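# Move the closed hive's roof box onto the open hive

## Task

Lift the box off the roof of the closed hive and place it squarely on top of the open hive, covering its jars. Every jar must end up in its original spot, and nothing may drop freely by more than a few centimetres at any point.

## Robot and tools

Setup: four identical i2rt Big YAM arms named arm1, arm2, arm3 and arm4. Each has six revolute joints, a two-finger gripper and a wrist camera. Two fixed room cameras, cam_high and cam_low, complete the camera set, along with arm1_cam_wrist to arm4_cam_wrist. Reach is about 1.0 m from the joint1 axis.

Frames: every pose uses one shared scene frame. Its origin is on the floor, z points up, and units are metres. Feet (base_link) are at arm1 (-0.276, -0.686, 1.130), arm2 (-0.303, -0.120, 1.201), arm3 (0.915, -0.064, 1.146) and arm4 (0.342, 0.686, 1.115). Each foot faces its own +x. arm1 is turned slightly counter-clockwise, arm2 almost along scene +x, arm3 roughly toward -x, and arm4 roughly toward -y. The hand point lies between the finger pads, about 1 cm short of the tips. The fingers extend along the hand's +z and close along its y. Quaternions are written w, x, y, z. The printed hand position can be wrong, more so at long reach. hand_target is where the hand would be at the joint targets currently held. Under load the hand may sit short of that.

move: one action for any subset of arms. The keys are arm1..arm4 plus cameras. Each arm's entry can hold:
- joints: absolute targets by name. joint1_rad is from -2.879 to 2.879 and yaws about the foot; positive is counter-clockwise seen from above, and 0 points along the foot's +x. joint2_rad is the shoulder, 0 to 3.141; 0 is the upper arm pointing back and level, and increasing lifts it up and forward. joint3_rad is the elbow, 0 (folded) to 3.019 (opening). joint4_rad is wrist pitch, -1.692 to 1.57; positive tilts the fingers up. joint5_rad is side swing, -1.57 to 1.57; positive goes to the arm's right. joint6_rad is roll, -2.094 to 2.094; positive is clockwise viewed from behind the hand. gripper_m is the fingertip gap in metres, 0 to 0.093. All joint values are in radians.
- target: one list of 7 numbers, [x, y, z, qw, qx, qy, qz]. It is an absolute hand pose in the scene frame, in the same format as the 'hand' result line. The hand follows a straight line toward it, starting from its current hand_target.
- speed: the path's top speed in m/s, 0.002 to 0.5, default 0.25. It is only allowed together with target. Rotation is capped at twice this value in rad/s.
When target is present, joints may contain only gripper_m. Arms left out receive no new command. All motions in one call start together. All hand paths in a call finish together, paced by the slowest. A path lasts 0.5 to 10 s and is cut off beyond that. One action lasts at most 15 s. Paths do not steer around obstacles or other arms. The hand can lag, wander, overshoot the speed (especially near full stretch) and end a centimetre or more away. Each control step clips the commanded pose to within 100 mm and 20 degrees of the measured pose. Joint-space moves can swing the hand wide, because each joint moves at its own rate. An unknown key makes the call invalid. An out-of-range value makes it refused. After a refusal, the remaining move, wait and finished_scene calls in that reply are skipped.

Results: each robot's joint_positions, joint velocities (rad/s, gripper m/s; 'within noise' means still), joint torques (N m, positive toward larger angle; numbers 3 and 4 wrap at ±28), hand and hand_target. The 'move' line lists per arm either 'done' or its worst status. joint_status and hand_status show how each motion ended. 'off_target' means the joint stopped early and may still be pushing. 'time_out' means the joint could not finish; it then keeps a nearby target and keeps pushing. on_its_own lists those joints, and 'held at' is the target, not the reading. 'not_followed', 'joint command not followed' or 'pose unreachable' mean a safety check blocked the motion. The robot may keep trying until you send new targets. 'not commanded' together with 'as last shown' marks an arm this action did not name. To relieve a joint that is pushing, send its reported position as the target. The 'pictures' line gives the image order. Images may be slightly older than the state.

wait(seconds 0 to 10, cameras): nothing new is commanded. Returns the state and images.
zoom_image(camera, region [x0, y0, x1, y1] in pixels, at most 504 by 504): a closer look at that camera's latest image.
read_manual(section 'licences'): licence texts only.
finished_scene(scene): ends the current scene; pass its number. It cannot be undone. The result must hold without the robot. Make no further calls in that reply.

Gripper: when gripping a rigid part hard, gripper_m reads up to about 5 mm under the part's width, or on some units up to 2 mm over. Closed on nothing it reads 0 to 0.003. Commanding about 5 mm below the first-contact reading gives full force, roughly 50 to 64 N per pad. To release, command a gap well above the current reading.

Cautions: a Big YAM does not stop on contact and keeps pushing. Pushing, holding loads and stretching out heat the motors. A MOTOR HOT line warns at 85 °C. At 100 °C that arm goes limp and drops what it holds for 30 to 60 s, and its keys then read 'limit_stop_at_motor_heat'. A hard squeeze between two arms ends the scene, and closing a gripper on another arm's fingers counts as one. The self-collision check can act too late, and it ignores fingers, gripper housings and cameras. No state line reports contact between arms. While you think, the robots keep holding the last command. Do not drop the box from height, release it while it is moving, slam it down, or knock jars or anything else off the work area. A brief push on loose objects may occur now and then. Lower the box gently until it rests flat on the open hive before releasing it.

Each tool is called after "Request:" as name([rows], argument=value, ...), one row to a line, values as JSON.

## Session

Request:
move()

Scene clock: 0.00 s.
Joint torques (N m): no reading
Heat: arm1: hottest joint1_rad 40 °C; arm2: hottest joint1_rad 38 °C; arm3: hottest joint1_rad 40 °C; arm4: hottest joint6_rad 40 °C.
Joint velocities: within noise
arm1.joint_positions: joint1_rad=+0.160 joint2_rad=+0.523 joint3_rad=+1.332 joint4_rad=-1.337 joint5_rad=-0.240 joint6_rad=-0.115 gripper_m=+0.09396
arm1.joint_status: not commanded
arm1.hand: x=-0.1193 y=-0.5546 z=+1.6626 quat_wxyz=(-0.468, +0.314, -0.803, -0.193) (m; scene frame)
arm1.hand_target: x=-0.1218 y=-0.5559 z=+1.6734 quat_wxyz=(-0.479, +0.313, -0.797, -0.194) (m; scene frame)
arm1.hand_status: not commanded
arm2.joint_positions: joint1_rad=+0.615 joint2_rad=+0.611 joint3_rad=+1.396 joint4_rad=-1.173 joint5_rad=+0.290 joint6_rad=+0.402 gripper_m=+0.09396
arm2.joint_status: not commanded
arm2.hand: x=-0.0653 y=-0.0316 z=+1.7813 quat_wxyz=(-0.546, -0.025, -0.827, -0.133) (m; scene frame)
arm2.hand_target: x=-0.0680 y=-0.0330 z=+1.7903 quat_wxyz=(-0.553, -0.026, -0.821, -0.138) (m; scene frame)
arm2.hand_status: not commanded
arm3.joint_positions: joint1_rad=+0.880 joint2_rad=+0.447 joint3_rad=+1.317 joint4_rad=-1.398 joint5_rad=+0.162 joint6_rad=-0.242 gripper_m=+0.09396
arm3.joint_status: not commanded
arm3.hand: x=+0.7948 y=-0.1774 z=+1.6716 quat_wxyz=(-0.116, -0.734, -0.452, +0.492) (m; scene frame)
arm3.hand_target: x=+0.7960 y=-0.1754 z=+1.6826 quat_wxyz=(-0.120, -0.730, -0.448, +0.503) (m; scene frame)
arm3.hand_status: not commanded
arm4.joint_positions: joint1_rad=+0.333 joint2_rad=+0.514 joint3_rad=+1.416 joint4_rad=-1.197 joint5_rad=-0.210 joint6_rad=+0.151 gripper_m=+0.09396
arm4.joint_status: not commanded
arm4.hand: x=+0.4139 y=+0.4949 z=+1.7178 quat_wxyz=(-0.532, -0.509, -0.622, +0.266) (m; scene frame)
arm4.hand_target: x=+0.4129 y=+0.4996 z=+1.7275 quat_wxyz=(-0.539, -0.504, -0.618, +0.272) (m; scene frame)
arm4.hand_status: not commanded
pictures: arm1_cam_wrist, arm2_cam_wrist, arm3_cam_wrist, arm4_cam_wrist, cam_high, cam_low

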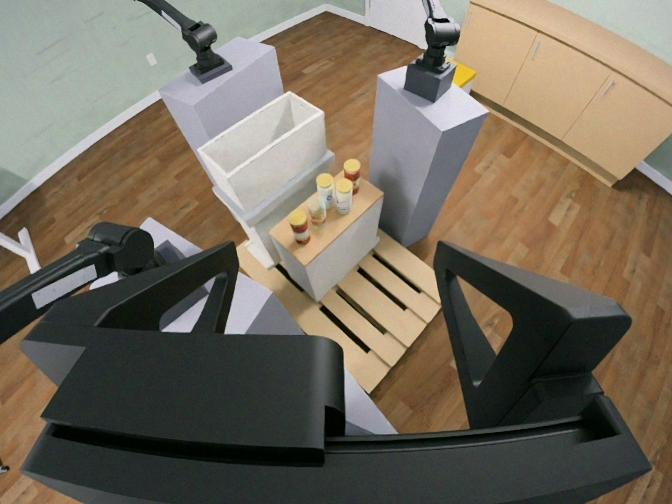

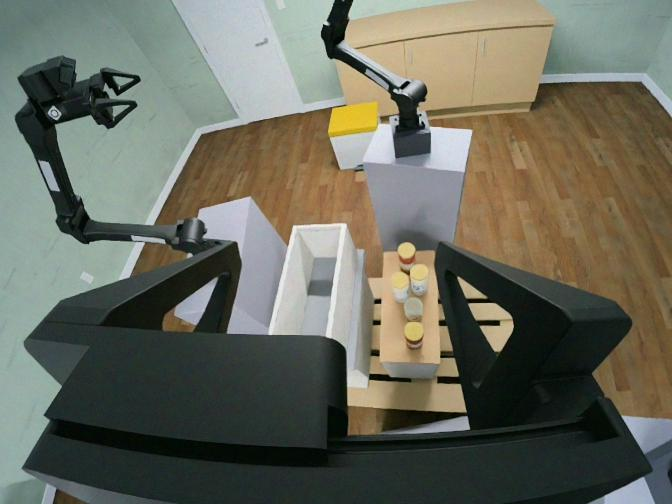

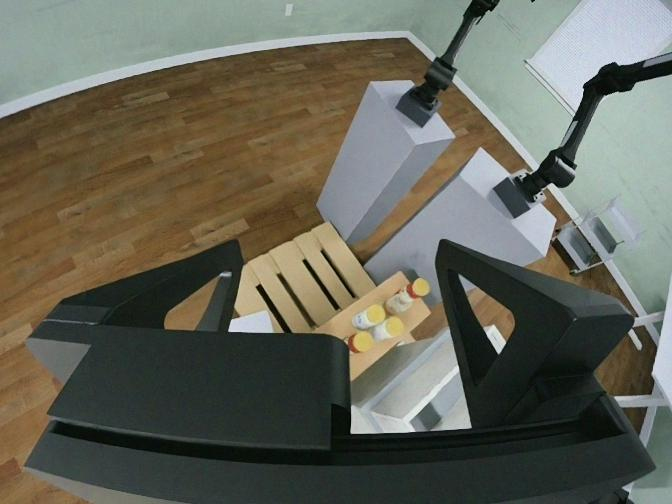

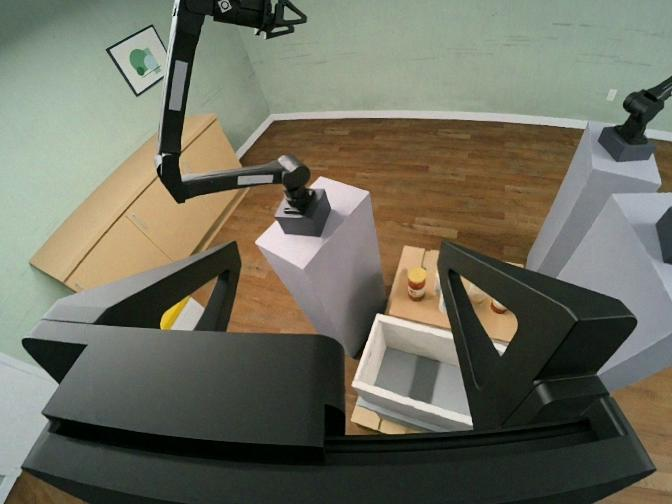

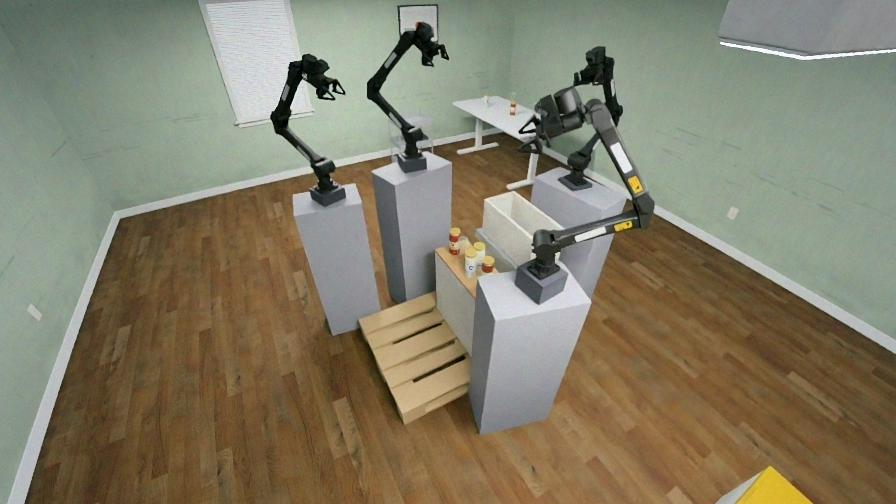

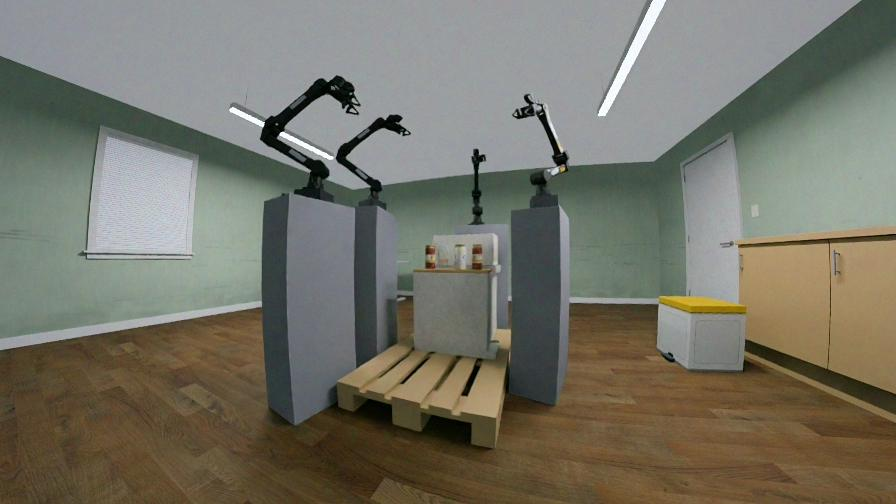

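Request:
zoom_image(camera="arm1_cam_wrist", region=[180, 80, 440, 310])

Request:
zoom_image(camera="arm2_cam_wrist", region=[240, 200, 480, 400])

Request:
zoom_image(camera="cam_high", region=[400, 160, 620, 340])

Request:
zoom_image(camera="cam_low", region=[370, 200, 540, 380])

Request:
zoom_image(camera="arm4_cam_wrist", region=[330, 220, 560, 450])

Request:
zoom_image(camera="arm3_cam_wrist", region=[200, 200, 550, 450])

Scaled by 1.938 from the camera's 672x504 image, which has a finer 960x720 frame.

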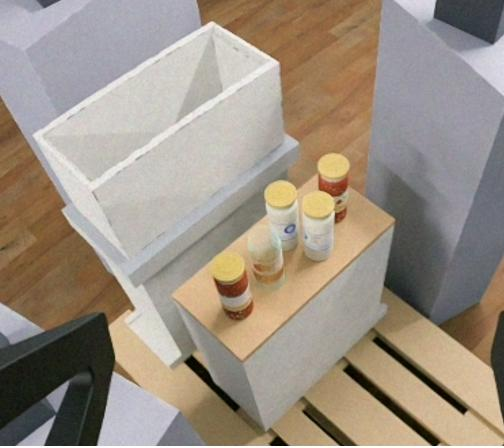

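Scaled by 2.100 from the camera's 672x504 image, which has a finer 960x720 frame.

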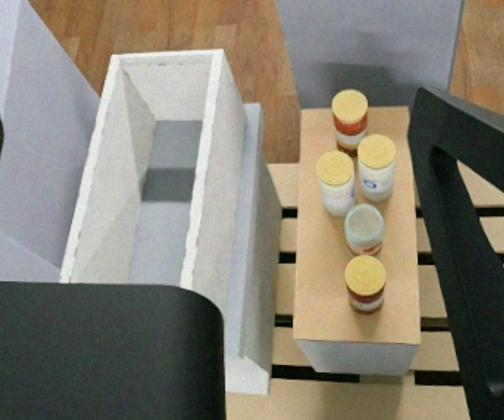

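Scaled by 2.291.

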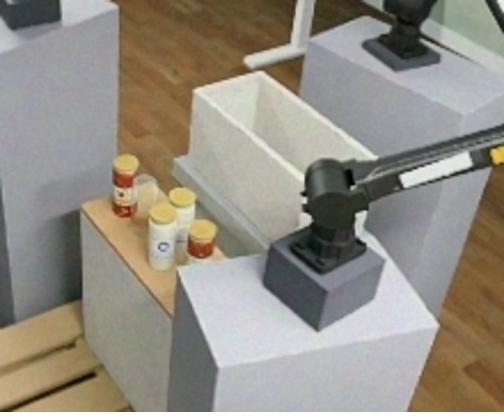

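Scaled by 2.800.

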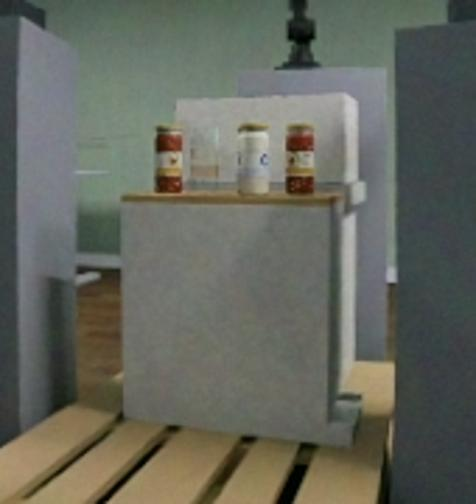

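Scaled by 2.191 from the camera's 672x504 image, which has a finer 960x720 frame.

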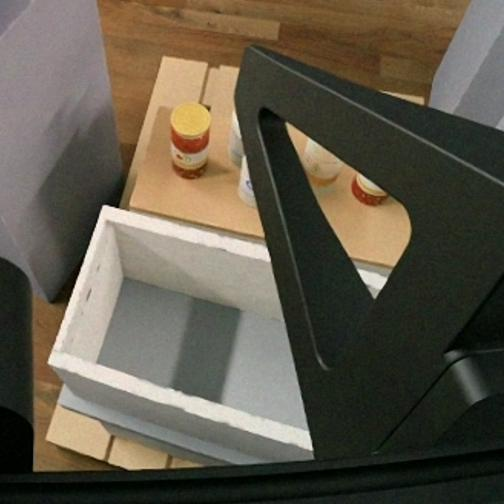

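Scaled by 1.440 from the camera's 672x504 image, which has a finer 960x720 frame.

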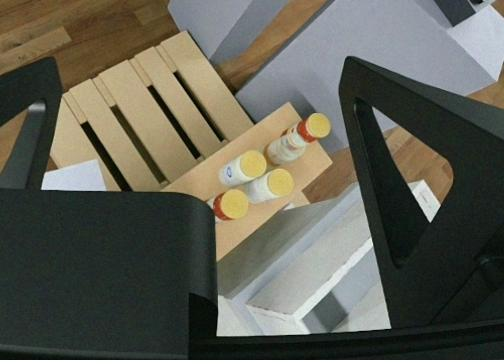

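Request:
zoom_image(camera="cam_low", region=[480, 130, 600, 220])

Request:
zoom_image(camera="cam_low", region=[250, 130, 400, 220])

Request:
zoom_image(camera="cam_high", region=[290, 130, 470, 220])

Request:
zoom_image(camera="arm2_cam_wrist", region=[360, 60, 480, 180])

Scaled by 4.200.

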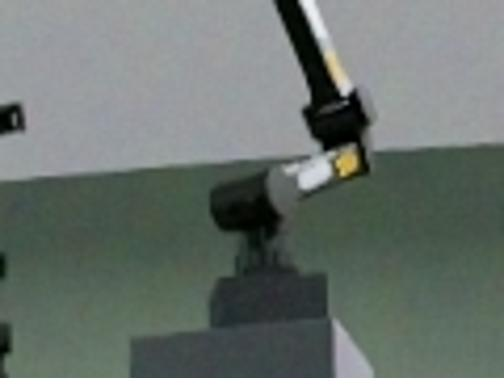

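Scaled by 3.360.

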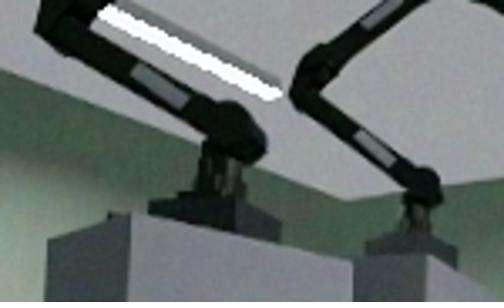

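Scaled by 2.800.

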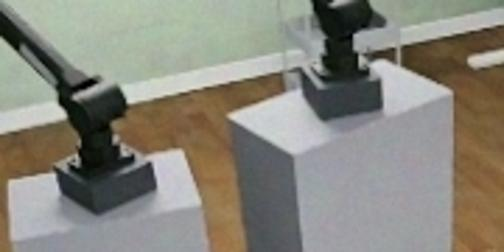

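Scaled by 4.200 from the camera's 672x504 image, which has a finer 960x720 frame.

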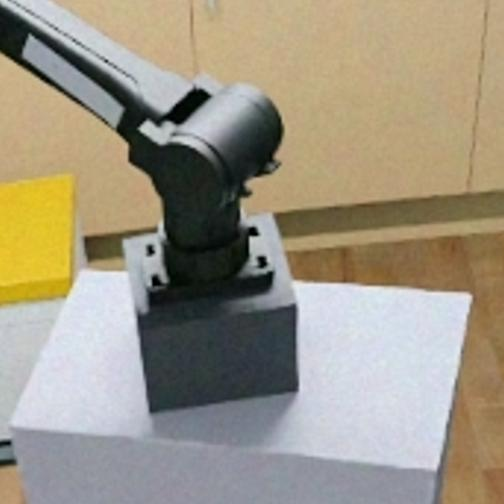

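Request:
zoom_image(camera="arm1_cam_wrist", region=[170, 20, 260, 110])

Request:
zoom_image(camera="arm1_cam_wrist", region=[385, 20, 475, 110])

Request:
zoom_image(camera="arm4_cam_wrist", region=[250, 160, 350, 260])

Request:
zoom_image(camera="arm4_cam_wrist", region=[580, 80, 672, 172])

Scaled by 5.600 from the camera's 672x504 image, which has a finer 960x720 frame.

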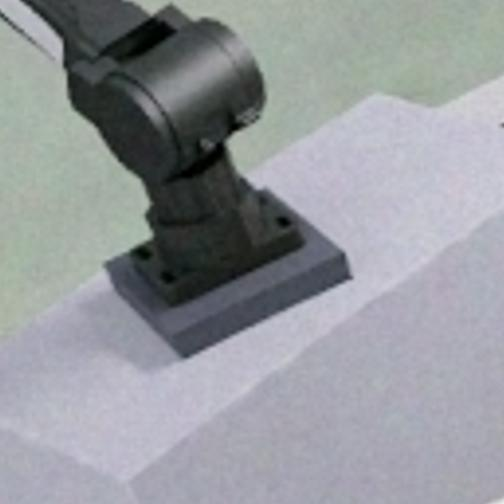

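Scaled by 5.600 from the camera's 672x504 image, which has a finer 960x720 frame.

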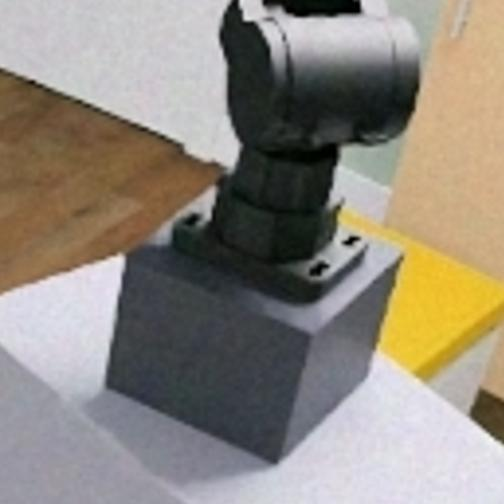

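Scaled by 5.040 from the camera's 672x504 image, which has a finer 960x720 frame.

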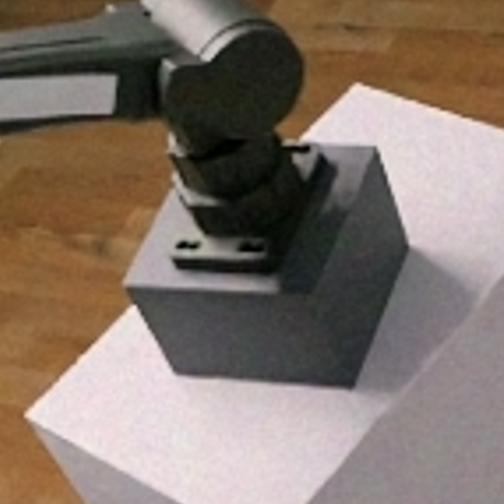

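Scaled by 5.478 from the camera's 672x504 image, which has a finer 960x720 frame.

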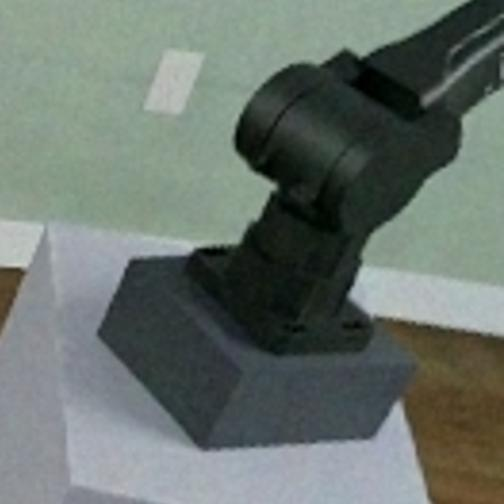

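Request:
move(arm2={"target":[0.092,0.365,1.10,0,0.6959,-0.7181,0]}, arm3={"target":[0.572,0.355,1.10,0,0.6959,-0.7181,0]})

Scene clock: 56.30 s.
Joint torques (N m): arm1=[0.5 4.78 9.18 1.74 -0.03 -0.02] | arm2=[0.44 -19.49 10.73 0.21 -0.02 -0.28] | arm3=[0.62 -18.67 10.76 0.16 0.21 0.12] | arm4=[-1.03 4.6 9.54 2.45 -0.09 -0.05]
Heat: arm1: hottest joint1_rad 39 °C; arm2: hottest joint1_rad 37 °C; arm3: hottest joint1_rad 38 °C; arm4: hottest joint3_rad 41 °C.
move: arm2 off_target; arm3 off_target
Joint velocities: within noise
arm1, arm4: as last shown
arm2.joint_positions: joint1_rad=+0.962 joint2_rad=+2.226 joint3_rad=+1.593 joint4_rad=-0.914 joint5_rad=-0.010 joint6_rad=-0.637 gripper_m=+0.09396
arm2.joint_status: not commanded
arm2.hand: x=+0.0933 y=+0.3552 z=+1.1082 quat_wxyz=(-0.005, +0.686, -0.727, -0.002) (m; scene frame)
arm2.hand_target: x=+0.0916 y=+0.3646 z=+1.1000 quat_wxyz=(+0.000, +0.696, -0.718, +0.000) (m; scene frame)
arm2.hand_status: off_target (0.013 m and 1.6 deg from the pose sent, 0.804 m and 109.6 deg at the start)
arm3.joint_positions: joint1_rad=-0.958 joint2_rad=+1.979 joint3_rad=+1.283 joint4_rad=-0.876 joint5_rad=+0.007 joint6_rad=+0.702 gripper_m=+0.09396
arm3.joint_status: not commanded
arm3.hand: x=+0.5789 y=+0.3409 z=+1.0969 quat_wxyz=(-0.002, -0.705, +0.709, -0.008) (m; scene frame)
arm3.hand_target: x=+0.5724 y=+0.3547 z=+1.1002 quat_wxyz=(+0.000, -0.696, +0.718, +0.000) (m; scene frame)
arm3.hand_status: off_target (0.016 m and 1.7 deg from the pose sent, 0.812 m and 158.5 deg at the start)
pictures: arm1_cam_wrist, arm2_cam_wrist, arm3_cam_wrist, arm4_cam_wrist, cam_high, cam_low
camera_calibration:
arm2_cam_wrist: T_world_to_cam=[[0.995934, -0.0898328, 0.00674904, -0.0664507], [-0.0750699, -0.786178, 0.613423, -0.394244], [-0.0497996, -0.611436, -0.789726, 1.22505], [0, 0, 0, 1]] pos_world=[0.0975915, 0.433122, 1.20974]
arm3_cam_wrist: T_world_to_cam=[[0.999999, -0.00172518, -0.000102237, -0.577493], [-0.00132564, -0.803673, 0.59507, -0.374707], [-0.00110877, -0.595069, -0.803674, 1.21103], [0, 0, 0, 1]] pos_world=[0.578338, 0.418511, 1.19619]

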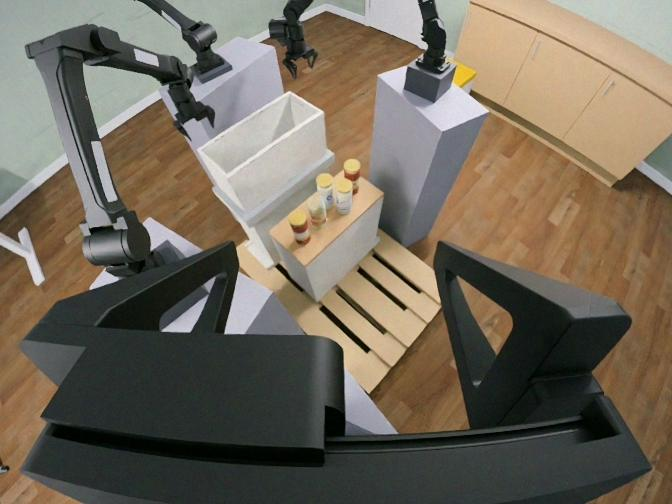

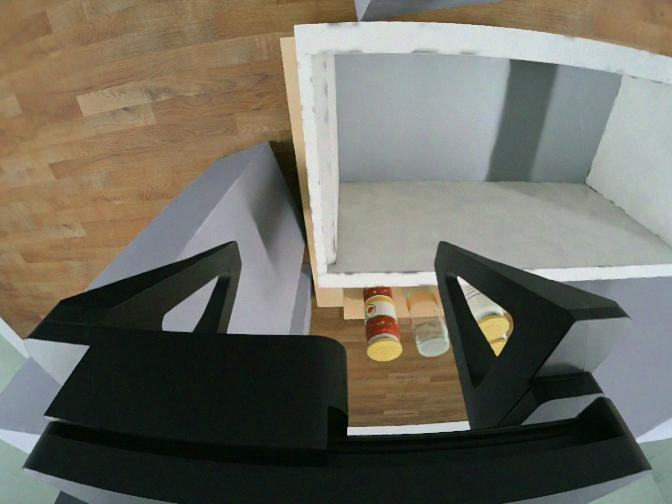

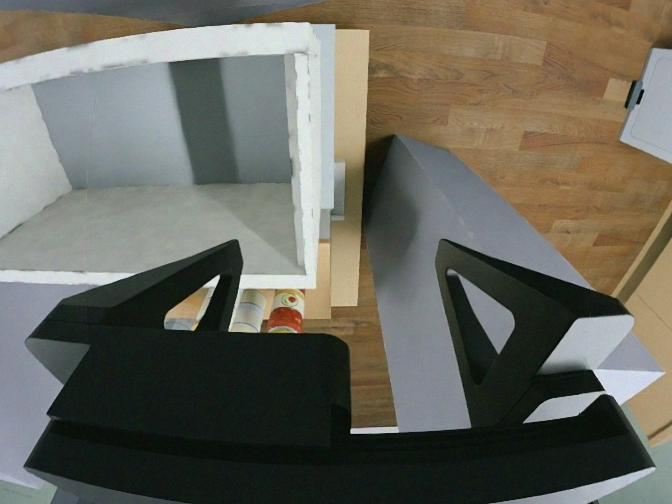

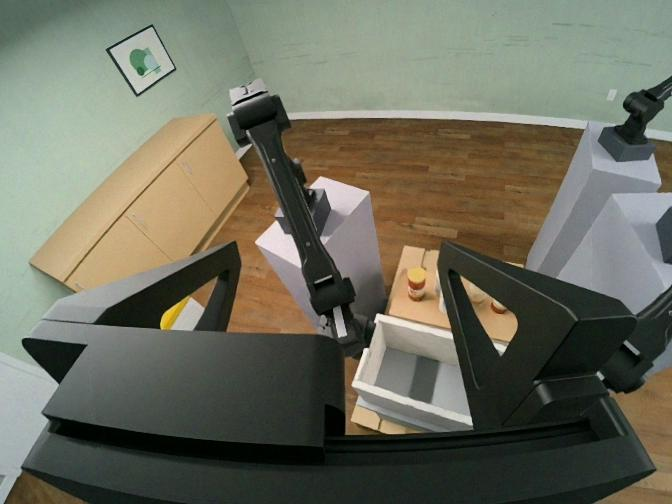

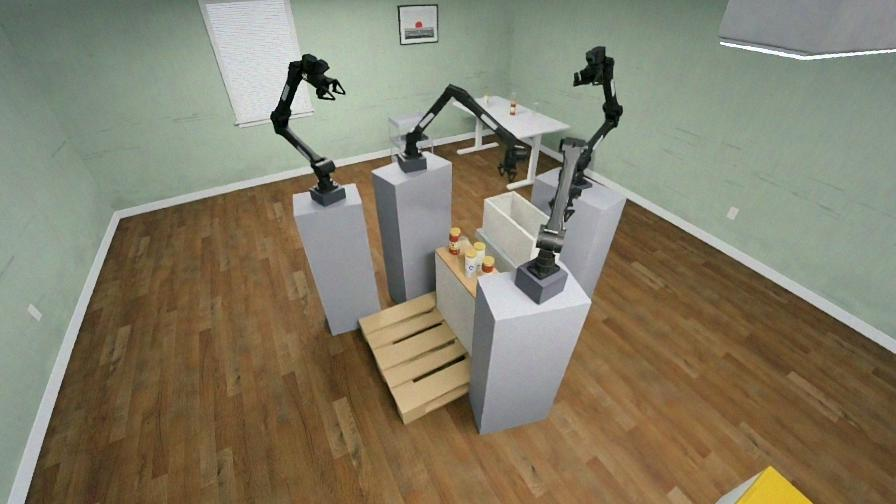

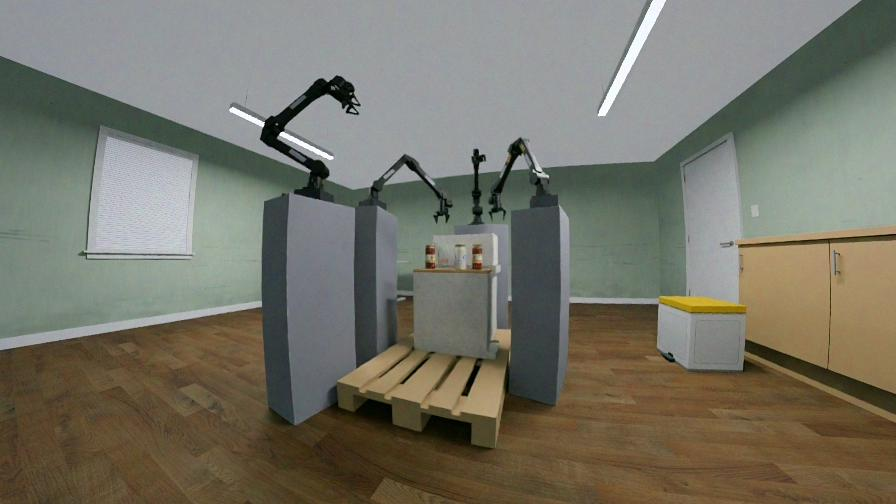

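Request:
move(arm2={"target":[0.072,0.339,1.0,0,0.6959,-0.7181,0],"speed":0.1}, arm3={"target":[0.540,0.329,1.0,0,0.6959,-0.7181,0],"speed":0.1}, cameras=["arm2_cam_wrist","arm3_cam_wrist","cam_low"])

Request:
zoom_image(camera="cam_low", region=[370, 180, 570, 380])

Scene clock: 64.50 s.
Joint torques (N m): arm1=[0.5 4.78 9.2 1.74 -0.03 -0.02] | arm2=[0.44 -19.78 6.72 1.37 -0.06 -0.26] | arm3=[1.96 -19.78 8.7 0.75 0.22 0.16] | arm4=[-0.79 4.89 9.54 2.45 -0.05 0.01]
Heat: arm1: hottest joint1_rad 39 °C; arm2: hottest joint1_rad 37 °C; arm3: hottest joint1_rad 38 °C; arm4: hottest joint3_rad 42 °C.
move: arm2 off_target; arm3 off_target
Joint velocities: within noise
arm1, arm4: as last shown
arm2.joint_positions: joint1_rad=+0.962 joint2_rad=+2.343 joint3_rad=+1.519 joint4_rad=-0.713 joint5_rad=-0.010 joint6_rad=-0.639 gripper_m=+0.09396
arm2.joint_status: not commanded
arm2.hand: x=+0.0816 y=+0.3401 z=+1.0190 quat_wxyz=(-0.010, +0.687, -0.727, -0.002) (m; scene frame)
arm2.hand_target: x=+0.0717 y=+0.3385 z=+1.0005 quat_wxyz=(+0.000, +0.696, -0.718, +0.000) (m; scene frame)
arm2.hand_status: off_target (0.021 m and 1.8 deg from the pose sent, 0.112 m and 1.6 deg at the start)
arm3.joint_positions: joint1_rad=-0.899 joint2_rad=+2.170 joint3_rad=+1.283 joint4_rad=-0.697 joint5_rad=+0.008 joint6_rad=+0.777 gripper_m=+0.09396
arm3.joint_status: not commanded
arm3.hand: x=+0.5541 y=+0.3207 z=+1.0002 quat_wxyz=(-0.002, -0.699, +0.715, -0.013) (m; scene frame)
arm3.hand_target: x=+0.5402 y=+0.3286 z=+1.0004 quat_wxyz=(+0.000, -0.696, +0.718, +0.000) (m; scene frame)
arm3.hand_status: off_target (0.016 m and 1.6 deg from the pose sent, 0.105 m and 1.7 deg at the start)
pictures: arm2_cam_wrist, arm3_cam_wrist, cam_low
camera_calibration:
arm2_cam_wrist: T_world_to_cam=[[0.996014, -0.0882915, 0.0126976, -0.0621384], [-0.077862, -0.791107, 0.606703, -0.343528], [-0.0435216, -0.605273, -0.794828, 1.14736], [0, 0, 0, 1]] pos_world=[0.0850778, 0.417211, 1.12116]
arm3_cam_wrist: T_world_to_cam=[[0.999816, -0.0175735, 0.00764361, -0.555321], [-0.0186417, -0.799392, 0.600521, -0.330607], [-0.00444299, -0.600553, -0.799572, 1.12074], [0, 0, 0, 1]] pos_world=[0.554036, 0.399019, 1.09889]

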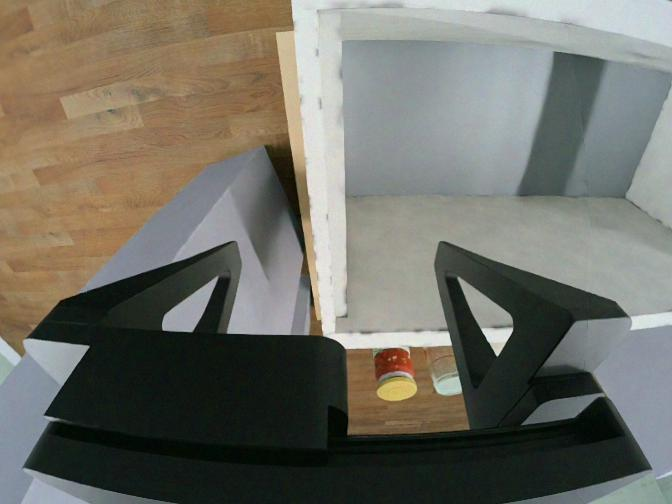

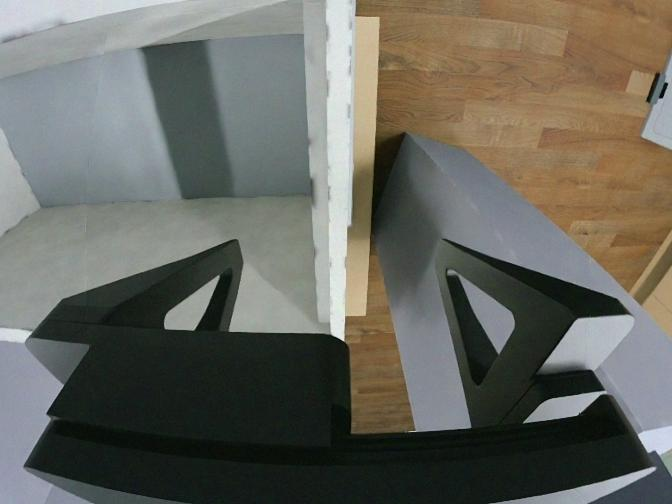

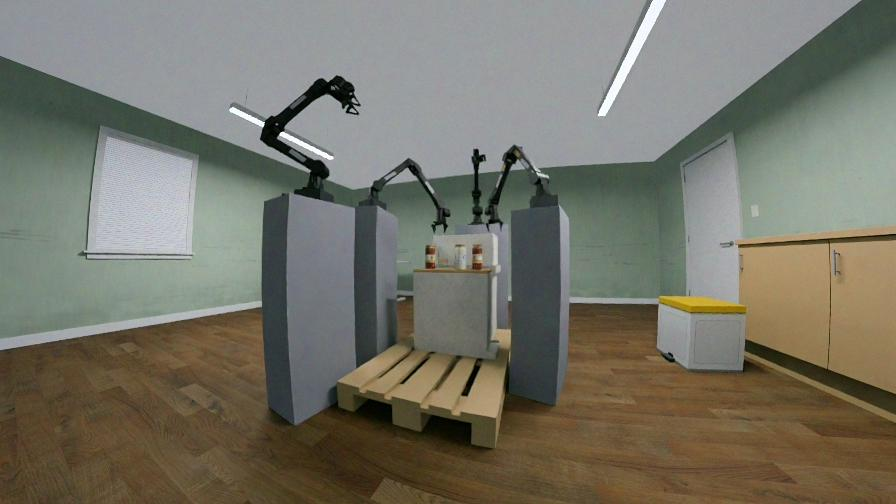

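Scaled by 2.520.

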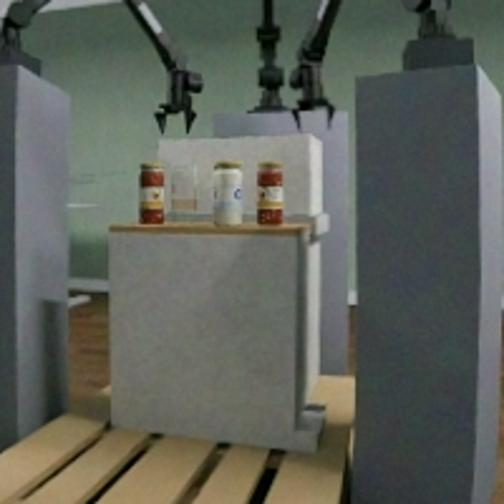

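Request:
move(arm2={"target":[0.055,0.322,0.95,0,0.6959,-0.7181,0],"speed":0.1}, arm3={"target":[0.540,0.325,0.965,0,0.6959,-0.7181,0],"speed":0.1}, cameras=["arm2_cam_wrist","arm3_cam_wrist","cam_low","arm4_cam_wrist"])

Request:
zoom_image(camera="cam_low", region=[420, 210, 510, 280])

Scene clock: 70.40 s.
Joint torques (N m): arm1=[0.5 4.78 9.22 1.72 -0.03 -0.02] | arm2=[0.67 -19.14 6.04 1.4 -0.04 -0.22] | arm3=[2.2 -19.96 8.18 0.76 0.22 0.11] | arm4=[-0.85 5.48 9.55 2.35 -0.08 -0.02]
Heat: arm1: hottest joint3_rad 40 °C; arm2: hottest joint1_rad 37 °C; arm3: hottest joint1_rad 38 °C; arm4: hottest joint3_rad 42 °C.
move: arm2 off_target; arm3 off_target
Joint velocities: within noise
arm1, arm4: as last shown
arm2.joint_positions: joint1_rad=+0.965 joint2_rad=+2.414 joint3_rad=+1.462 joint4_rad=-0.591 joint5_rad=-0.010 joint6_rad=-0.639 gripper_m=+0.09396
arm2.joint_status: not commanded
arm2.hand: x=+0.0649 y=+0.3218 z=+0.9659 quat_wxyz=(-0.007, +0.688, -0.726, -0.002) (m; scene frame)
arm2.hand_target: x=+0.0547 y=+0.3215 z=+0.9504 quat_wxyz=(+0.000, +0.696, -0.718, +0.000) (m; scene frame)
arm2.hand_status: off_target (0.019 m and 1.5 deg from the pose sent, 0.076 m and 1.9 deg at the start)
arm3.joint_positions: joint1_rad=-0.897 joint2_rad=+2.236 joint3_rad=+1.284 joint4_rad=-0.629 joint5_rad=+0.008 joint6_rad=+0.781 gripper_m=+0.09396
arm3.joint_status: not commanded
arm3.hand: x=+0.5549 y=+0.3180 z=+0.9663 quat_wxyz=(-0.001, -0.698, +0.716, -0.012) (m; scene frame)
arm3.hand_target: x=+0.5403 y=+0.3247 z=+0.9654 quat_wxyz=(+0.000, -0.696, +0.718, +0.000) (m; scene frame)
arm3.hand_status: off_target (0.017 m and 1.5 deg from the pose sent, 0.038 m and 1.6 deg at the start)
pictures: arm2_cam_wrist, arm3_cam_wrist, arm4_cam_wrist, cam_low
camera_calibration:
arm2_cam_wrist: T_world_to_cam=[[0.996283, -0.08564, 0.00931686, -0.0439631], [-0.0735017, -0.788665, 0.610413, -0.331666], [-0.0449279, -0.608829, -0.792028, 1.09186], [0, 0, 0, 1]] pos_world=[0.0684767, 0.399418, 1.06765]
arm3_cam_wrist: T_world_to_cam=[[0.99977, -0.0202233, 0.00711042, -0.55447], [-0.0204478, -0.800067, 0.599562, -0.310239], [-0.0064363, -0.59957, -0.800296, 1.09352], [0, 0, 0, 1]] pos_world=[0.555037, 0.396218, 1.06509]

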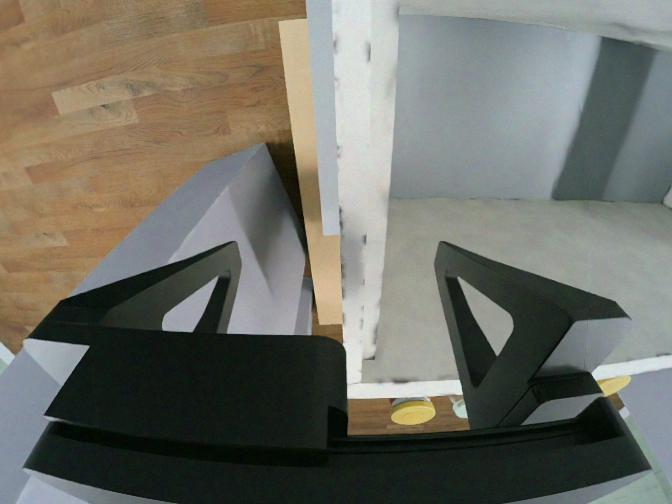

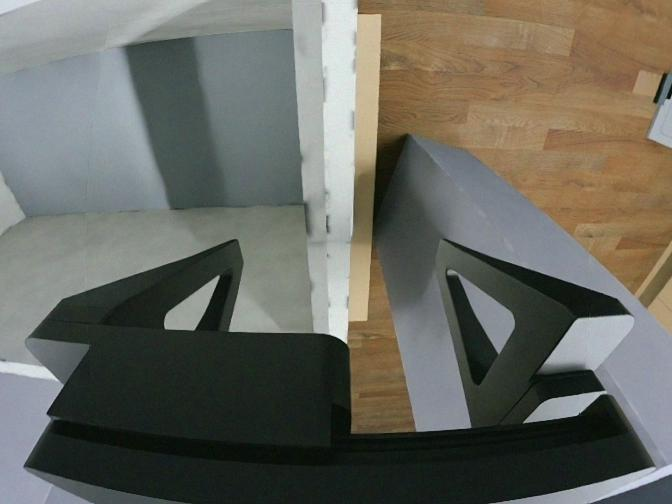

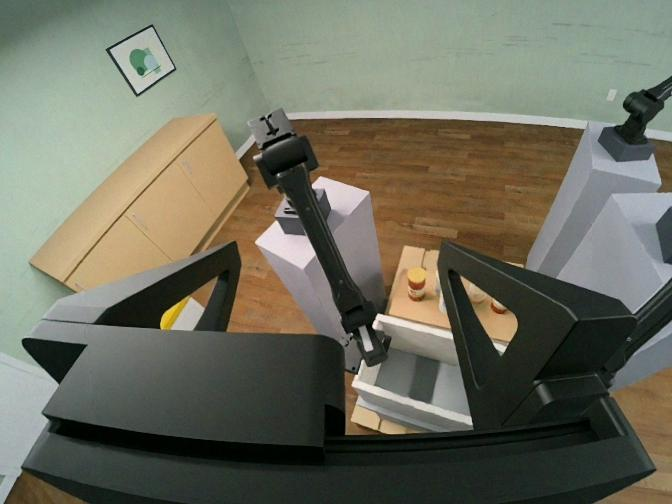

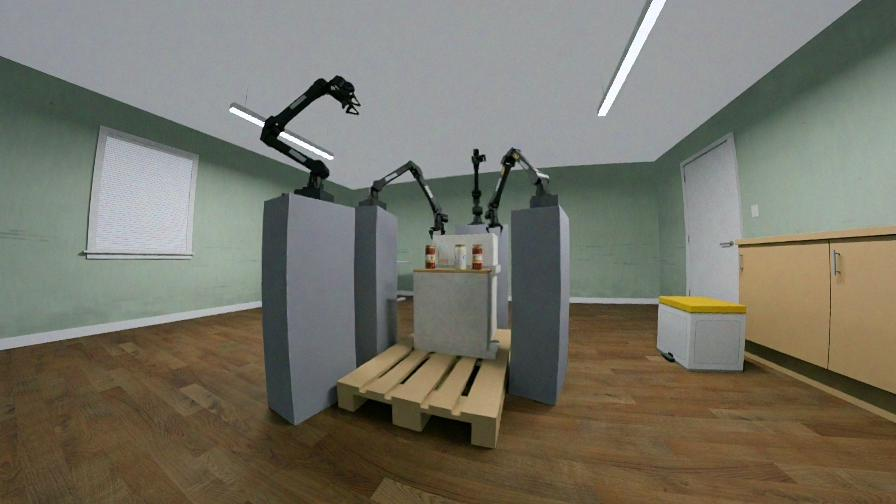

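Scaled by 5.600.

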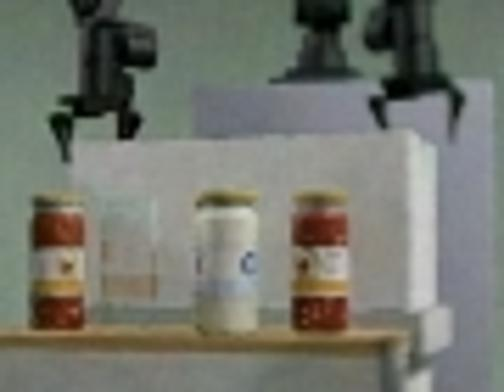

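Request:
zoom_image(camera="arm2_cam_wrist", region=[260, 0, 460, 200])

Request:
zoom_image(camera="arm2_cam_wrist", region=[220, 200, 460, 440])

Request:
zoom_image(camera="arm3_cam_wrist", region=[220, 200, 460, 440])

Scaled by 2.520 from the camera's 672x504 image, which has a finer 960x720 frame.

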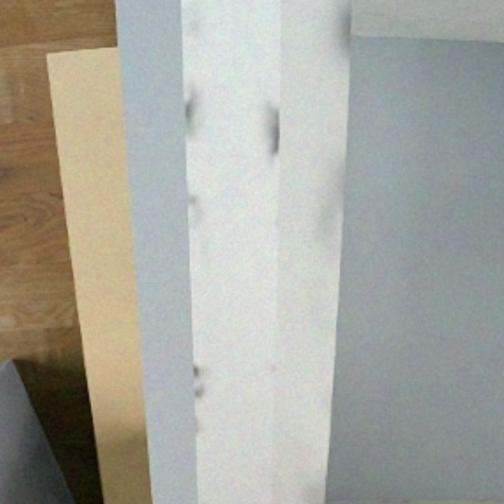

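Scaled by 2.100 from the camera's 672x504 image, which has a finer 960x720 frame.

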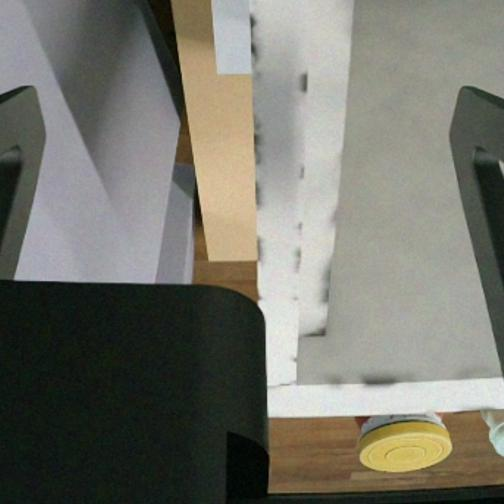

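Scaled by 2.100 from the camera's 672x504 image, which has a finer 960x720 frame.

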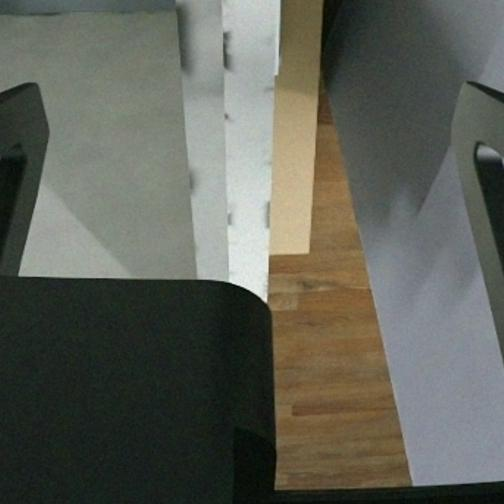

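Request:
move(arm2={"target":[0.062,0.322,0.922,0,0.6959,-0.7181,0],"speed":0.08}, arm3={"target":[0.540,0.325,0.935,0,0.6959,-0.7181,0],"speed":0.08}, cameras=["arm2_cam_wrist","arm3_cam_wrist","cam_low"])

Request:
zoom_image(camera="cam_low", region=[420, 210, 510, 280])

Scene clock: 75.97 s.
Joint torques (N m): arm1=[0.5 4.78 9.2 1.74 -0.03 -0.02] | arm2=[0.09 -18.9 7.46 1.4 -0.07 -0.22] | arm3=[2.2 -20.31 7.61 0.75 0.22 0.1] | arm4=[-1.14 5.07 9.52 2.51 -0.07 -0.03]
Heat: arm1: hottest joint3_rad 40 °C; arm2: hottest joint1_rad 37 °C; arm3: hottest joint1_rad 38 °C; arm4: hottest joint3_rad 42 °C.
move: arm2 off_target; arm3 off_target
Joint velocities: within noise
arm1, arm4: as last shown
arm2.joint_positions: joint1_rad=+0.965 joint2_rad=+2.482 joint3_rad=+1.486 joint4_rad=-0.567 joint5_rad=-0.010 joint6_rad=-0.642 gripper_m=+0.09396
arm2.joint_status: not commanded
arm2.hand: x=+0.0606 y=+0.3162 z=+0.9334 quat_wxyz=(+0.004, +0.689, -0.725, +0.000) (m; scene frame)
arm2.hand_target: x=+0.0618 y=+0.3218 z=+0.9223 quat_wxyz=(+0.000, +0.696, -0.718, +0.000) (m; scene frame)
arm2.hand_status: off_target (0.013 m and 1.2 deg from the pose sent, 0.044 m and 1.5 deg at the start)
arm3.joint_positions: joint1_rad=-0.897 joint2_rad=+2.302 joint3_rad=+1.302 joint4_rad=-0.581 joint5_rad=+0.008 joint6_rad=+0.782 gripper_m=+0.09396
arm3.joint_status: not commanded
arm3.hand: x=+0.5536 y=+0.3189 z=+0.9371 quat_wxyz=(-0.001, -0.698, +0.716, -0.011) (m; scene frame)
arm3.hand_target: x=+0.5403 y=+0.3248 z=+0.9354 quat_wxyz=(+0.000, -0.696, +0.718, +0.000) (m; scene frame)
arm3.hand_status: off_target (0.015 m and 1.3 deg from the pose sent, 0.035 m and 1.5 deg at the start)
pictures: arm2_cam_wrist, arm3_cam_wrist, cam_low
camera_calibration:
arm2_cam_wrist: T_world_to_cam=[[0.9966, -0.0823545, -0.00259832, -0.0299126], [-0.062709, -0.778564, 0.624424, -0.333553], [-0.0534471, -0.622138, -0.781081, 1.057], [0, 0, 0, 1]] pos_world=[0.0653875, 0.395443, 1.0338]
arm3_cam_wrist: T_world_to_cam=[[0.999771, -0.0206594, 0.00551985, -0.55143], [-0.019856, -0.801043, 0.598278, -0.290863], [-0.0079384, -0.598251, -0.80127, 1.07196], [0, 0, 0, 1]] pos_world=[0.554038, 0.396917, 1.03599]

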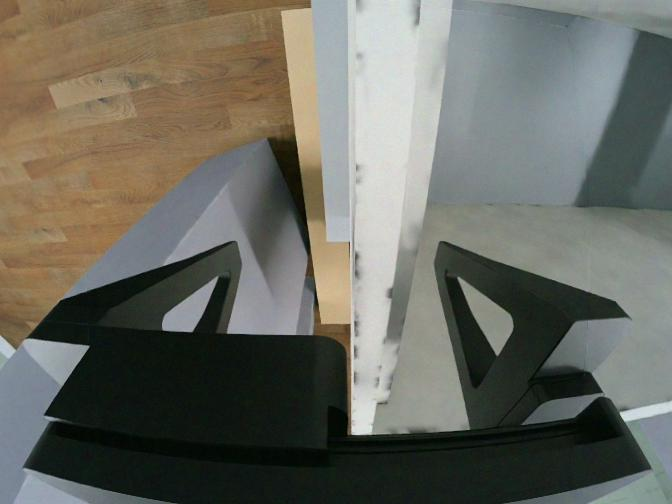

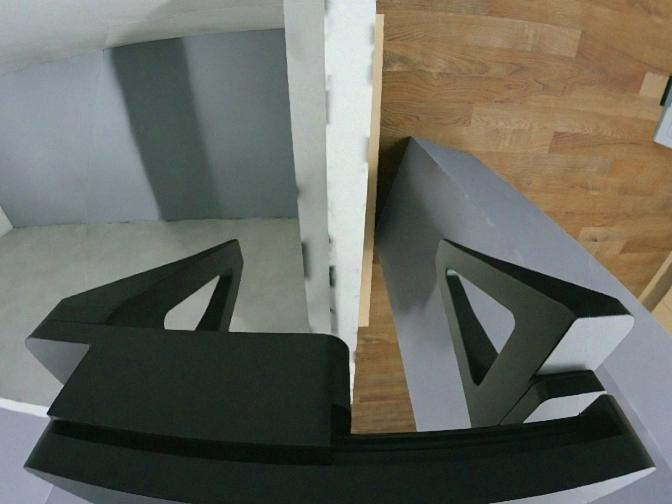

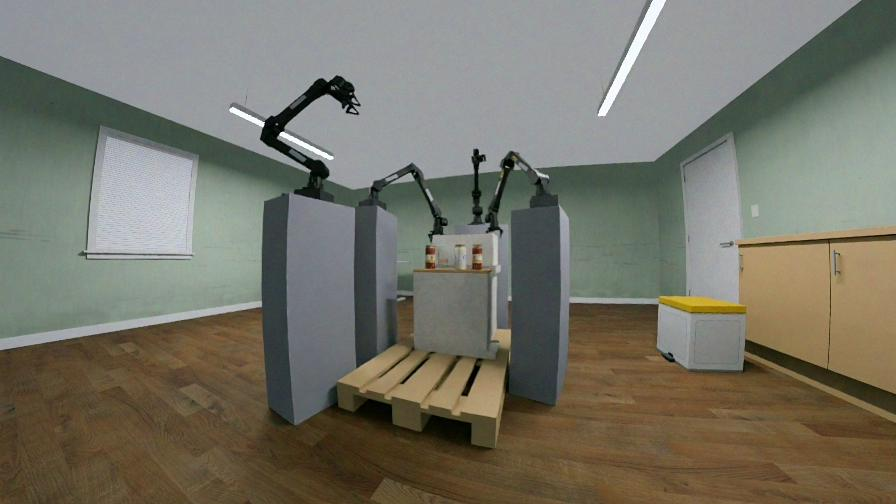

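Scaled by 5.600.

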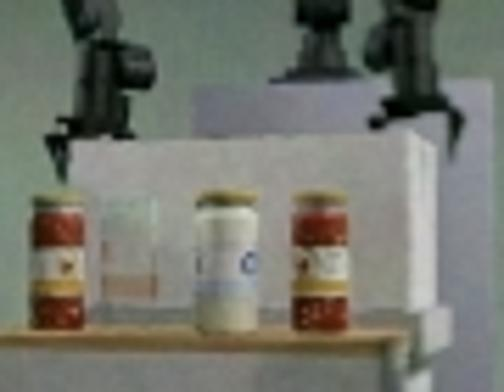

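Request:
move(arm2={"target":[0.078,0.324,0.918,0,0.6959,-0.7181,0],"speed":0.08}, arm3={"target":[0.543,0.325,0.933,0,0.6959,-0.7181,0],"speed":0.08}, cameras=["arm2_cam_wrist","arm3_cam_wrist"])

Scene clock: 78.97 s.
Joint torques (N m): arm1=[0.5 4.78 9.18 1.73 -0.03 -0.02] | arm2=[-1.03 -18.9 7.95 0.34 -0.1 -0.3] | arm3=[1.79 -20.19 7.13 0.72 0.22 0.06] | arm4=[-0.85 4.95 9.54 2.32 -0.05 -0.03]
Heat: arm1: hottest joint3_rad 40 °C; arm2: hottest joint1_rad 37 °C; arm3: hottest joint1_rad 38 °C; arm4: hottest joint3_rad 43 °C.
move: arm2 off_target; arm3 off_target
Joint velocities: within noise
arm1, arm4: as last shown
arm2.joint_positions: joint1_rad=+0.965 joint2_rad=+2.500 joint3_rad=+1.531 joint4_rad=-0.567 joint5_rad=-0.010 joint6_rad=-0.660 gripper_m=+0.09396
arm2.joint_status: not commanded
arm2.hand: x=+0.0723 y=+0.3303 z=+0.9326 quat_wxyz=(-0.010, +0.695, -0.719, -0.002) (m; scene frame)
arm2.hand_target: x=+0.0775 y=+0.3236 z=+0.9183 quat_wxyz=(+0.000, +0.696, -0.718, +0.000) (m; scene frame)
arm2.hand_status: off_target (0.017 m and 1.1 deg from the pose sent, 0.025 m and 1.2 deg at the start)
arm3.joint_positions: joint1_rad=-0.897 joint2_rad=+2.302 joint3_rad=+1.302 joint4_rad=-0.574 joint5_rad=+0.008 joint6_rad=+0.782 gripper_m=+0.09396
arm3.joint_status: not commanded
arm3.hand: x=+0.5524 y=+0.3201 z=+0.9370 quat_wxyz=(-0.001, -0.698, +0.716, -0.008) (m; scene frame)
arm3.hand_target: x=+0.5432 y=+0.3249 z=+0.9333 quat_wxyz=(+0.000, -0.696, +0.718, +0.000) (m; scene frame)
arm3.hand_status: off_target (0.011 m and 1.0 deg from the pose sent, 0.013 m and 1.3 deg at the start)
pictures: arm2_cam_wrist, arm3_cam_wrist
camera_calibration:
arm2_cam_wrist: T_world_to_cam=[[0.99784, -0.0643896, 0.0130405, -0.06101], [-0.0590629, -0.792307, 0.607256, -0.301057], [-0.0287689, -0.606715, -0.794399, 1.0713], [0, 0, 0, 1]] pos_world=[0.0739171, 0.407518, 1.03466]
arm3_cam_wrist: T_world_to_cam=[[0.999784, -0.0207904, 0.000756641, -0.545738], [-0.017169, -0.804001, 0.594379, -0.286749], [-0.011749, -0.594264, -0.804184, 1.0763], [0, 0, 0, 1]] pos_world=[0.553342, 0.397713, 1.03639]

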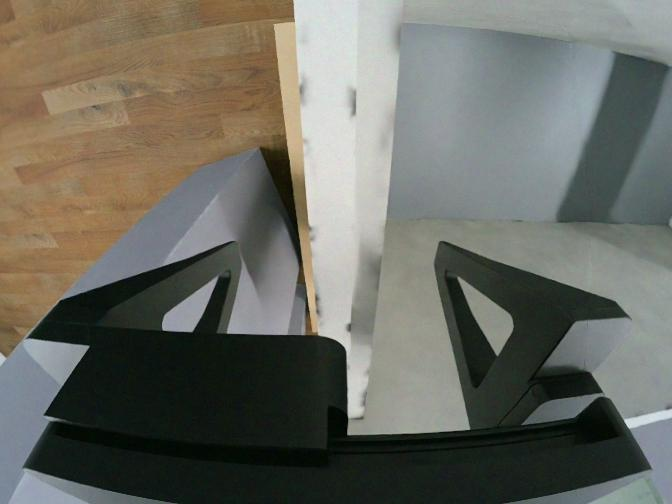

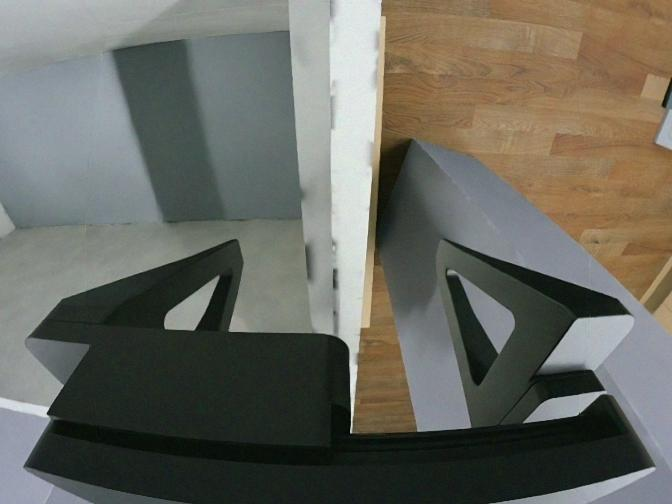

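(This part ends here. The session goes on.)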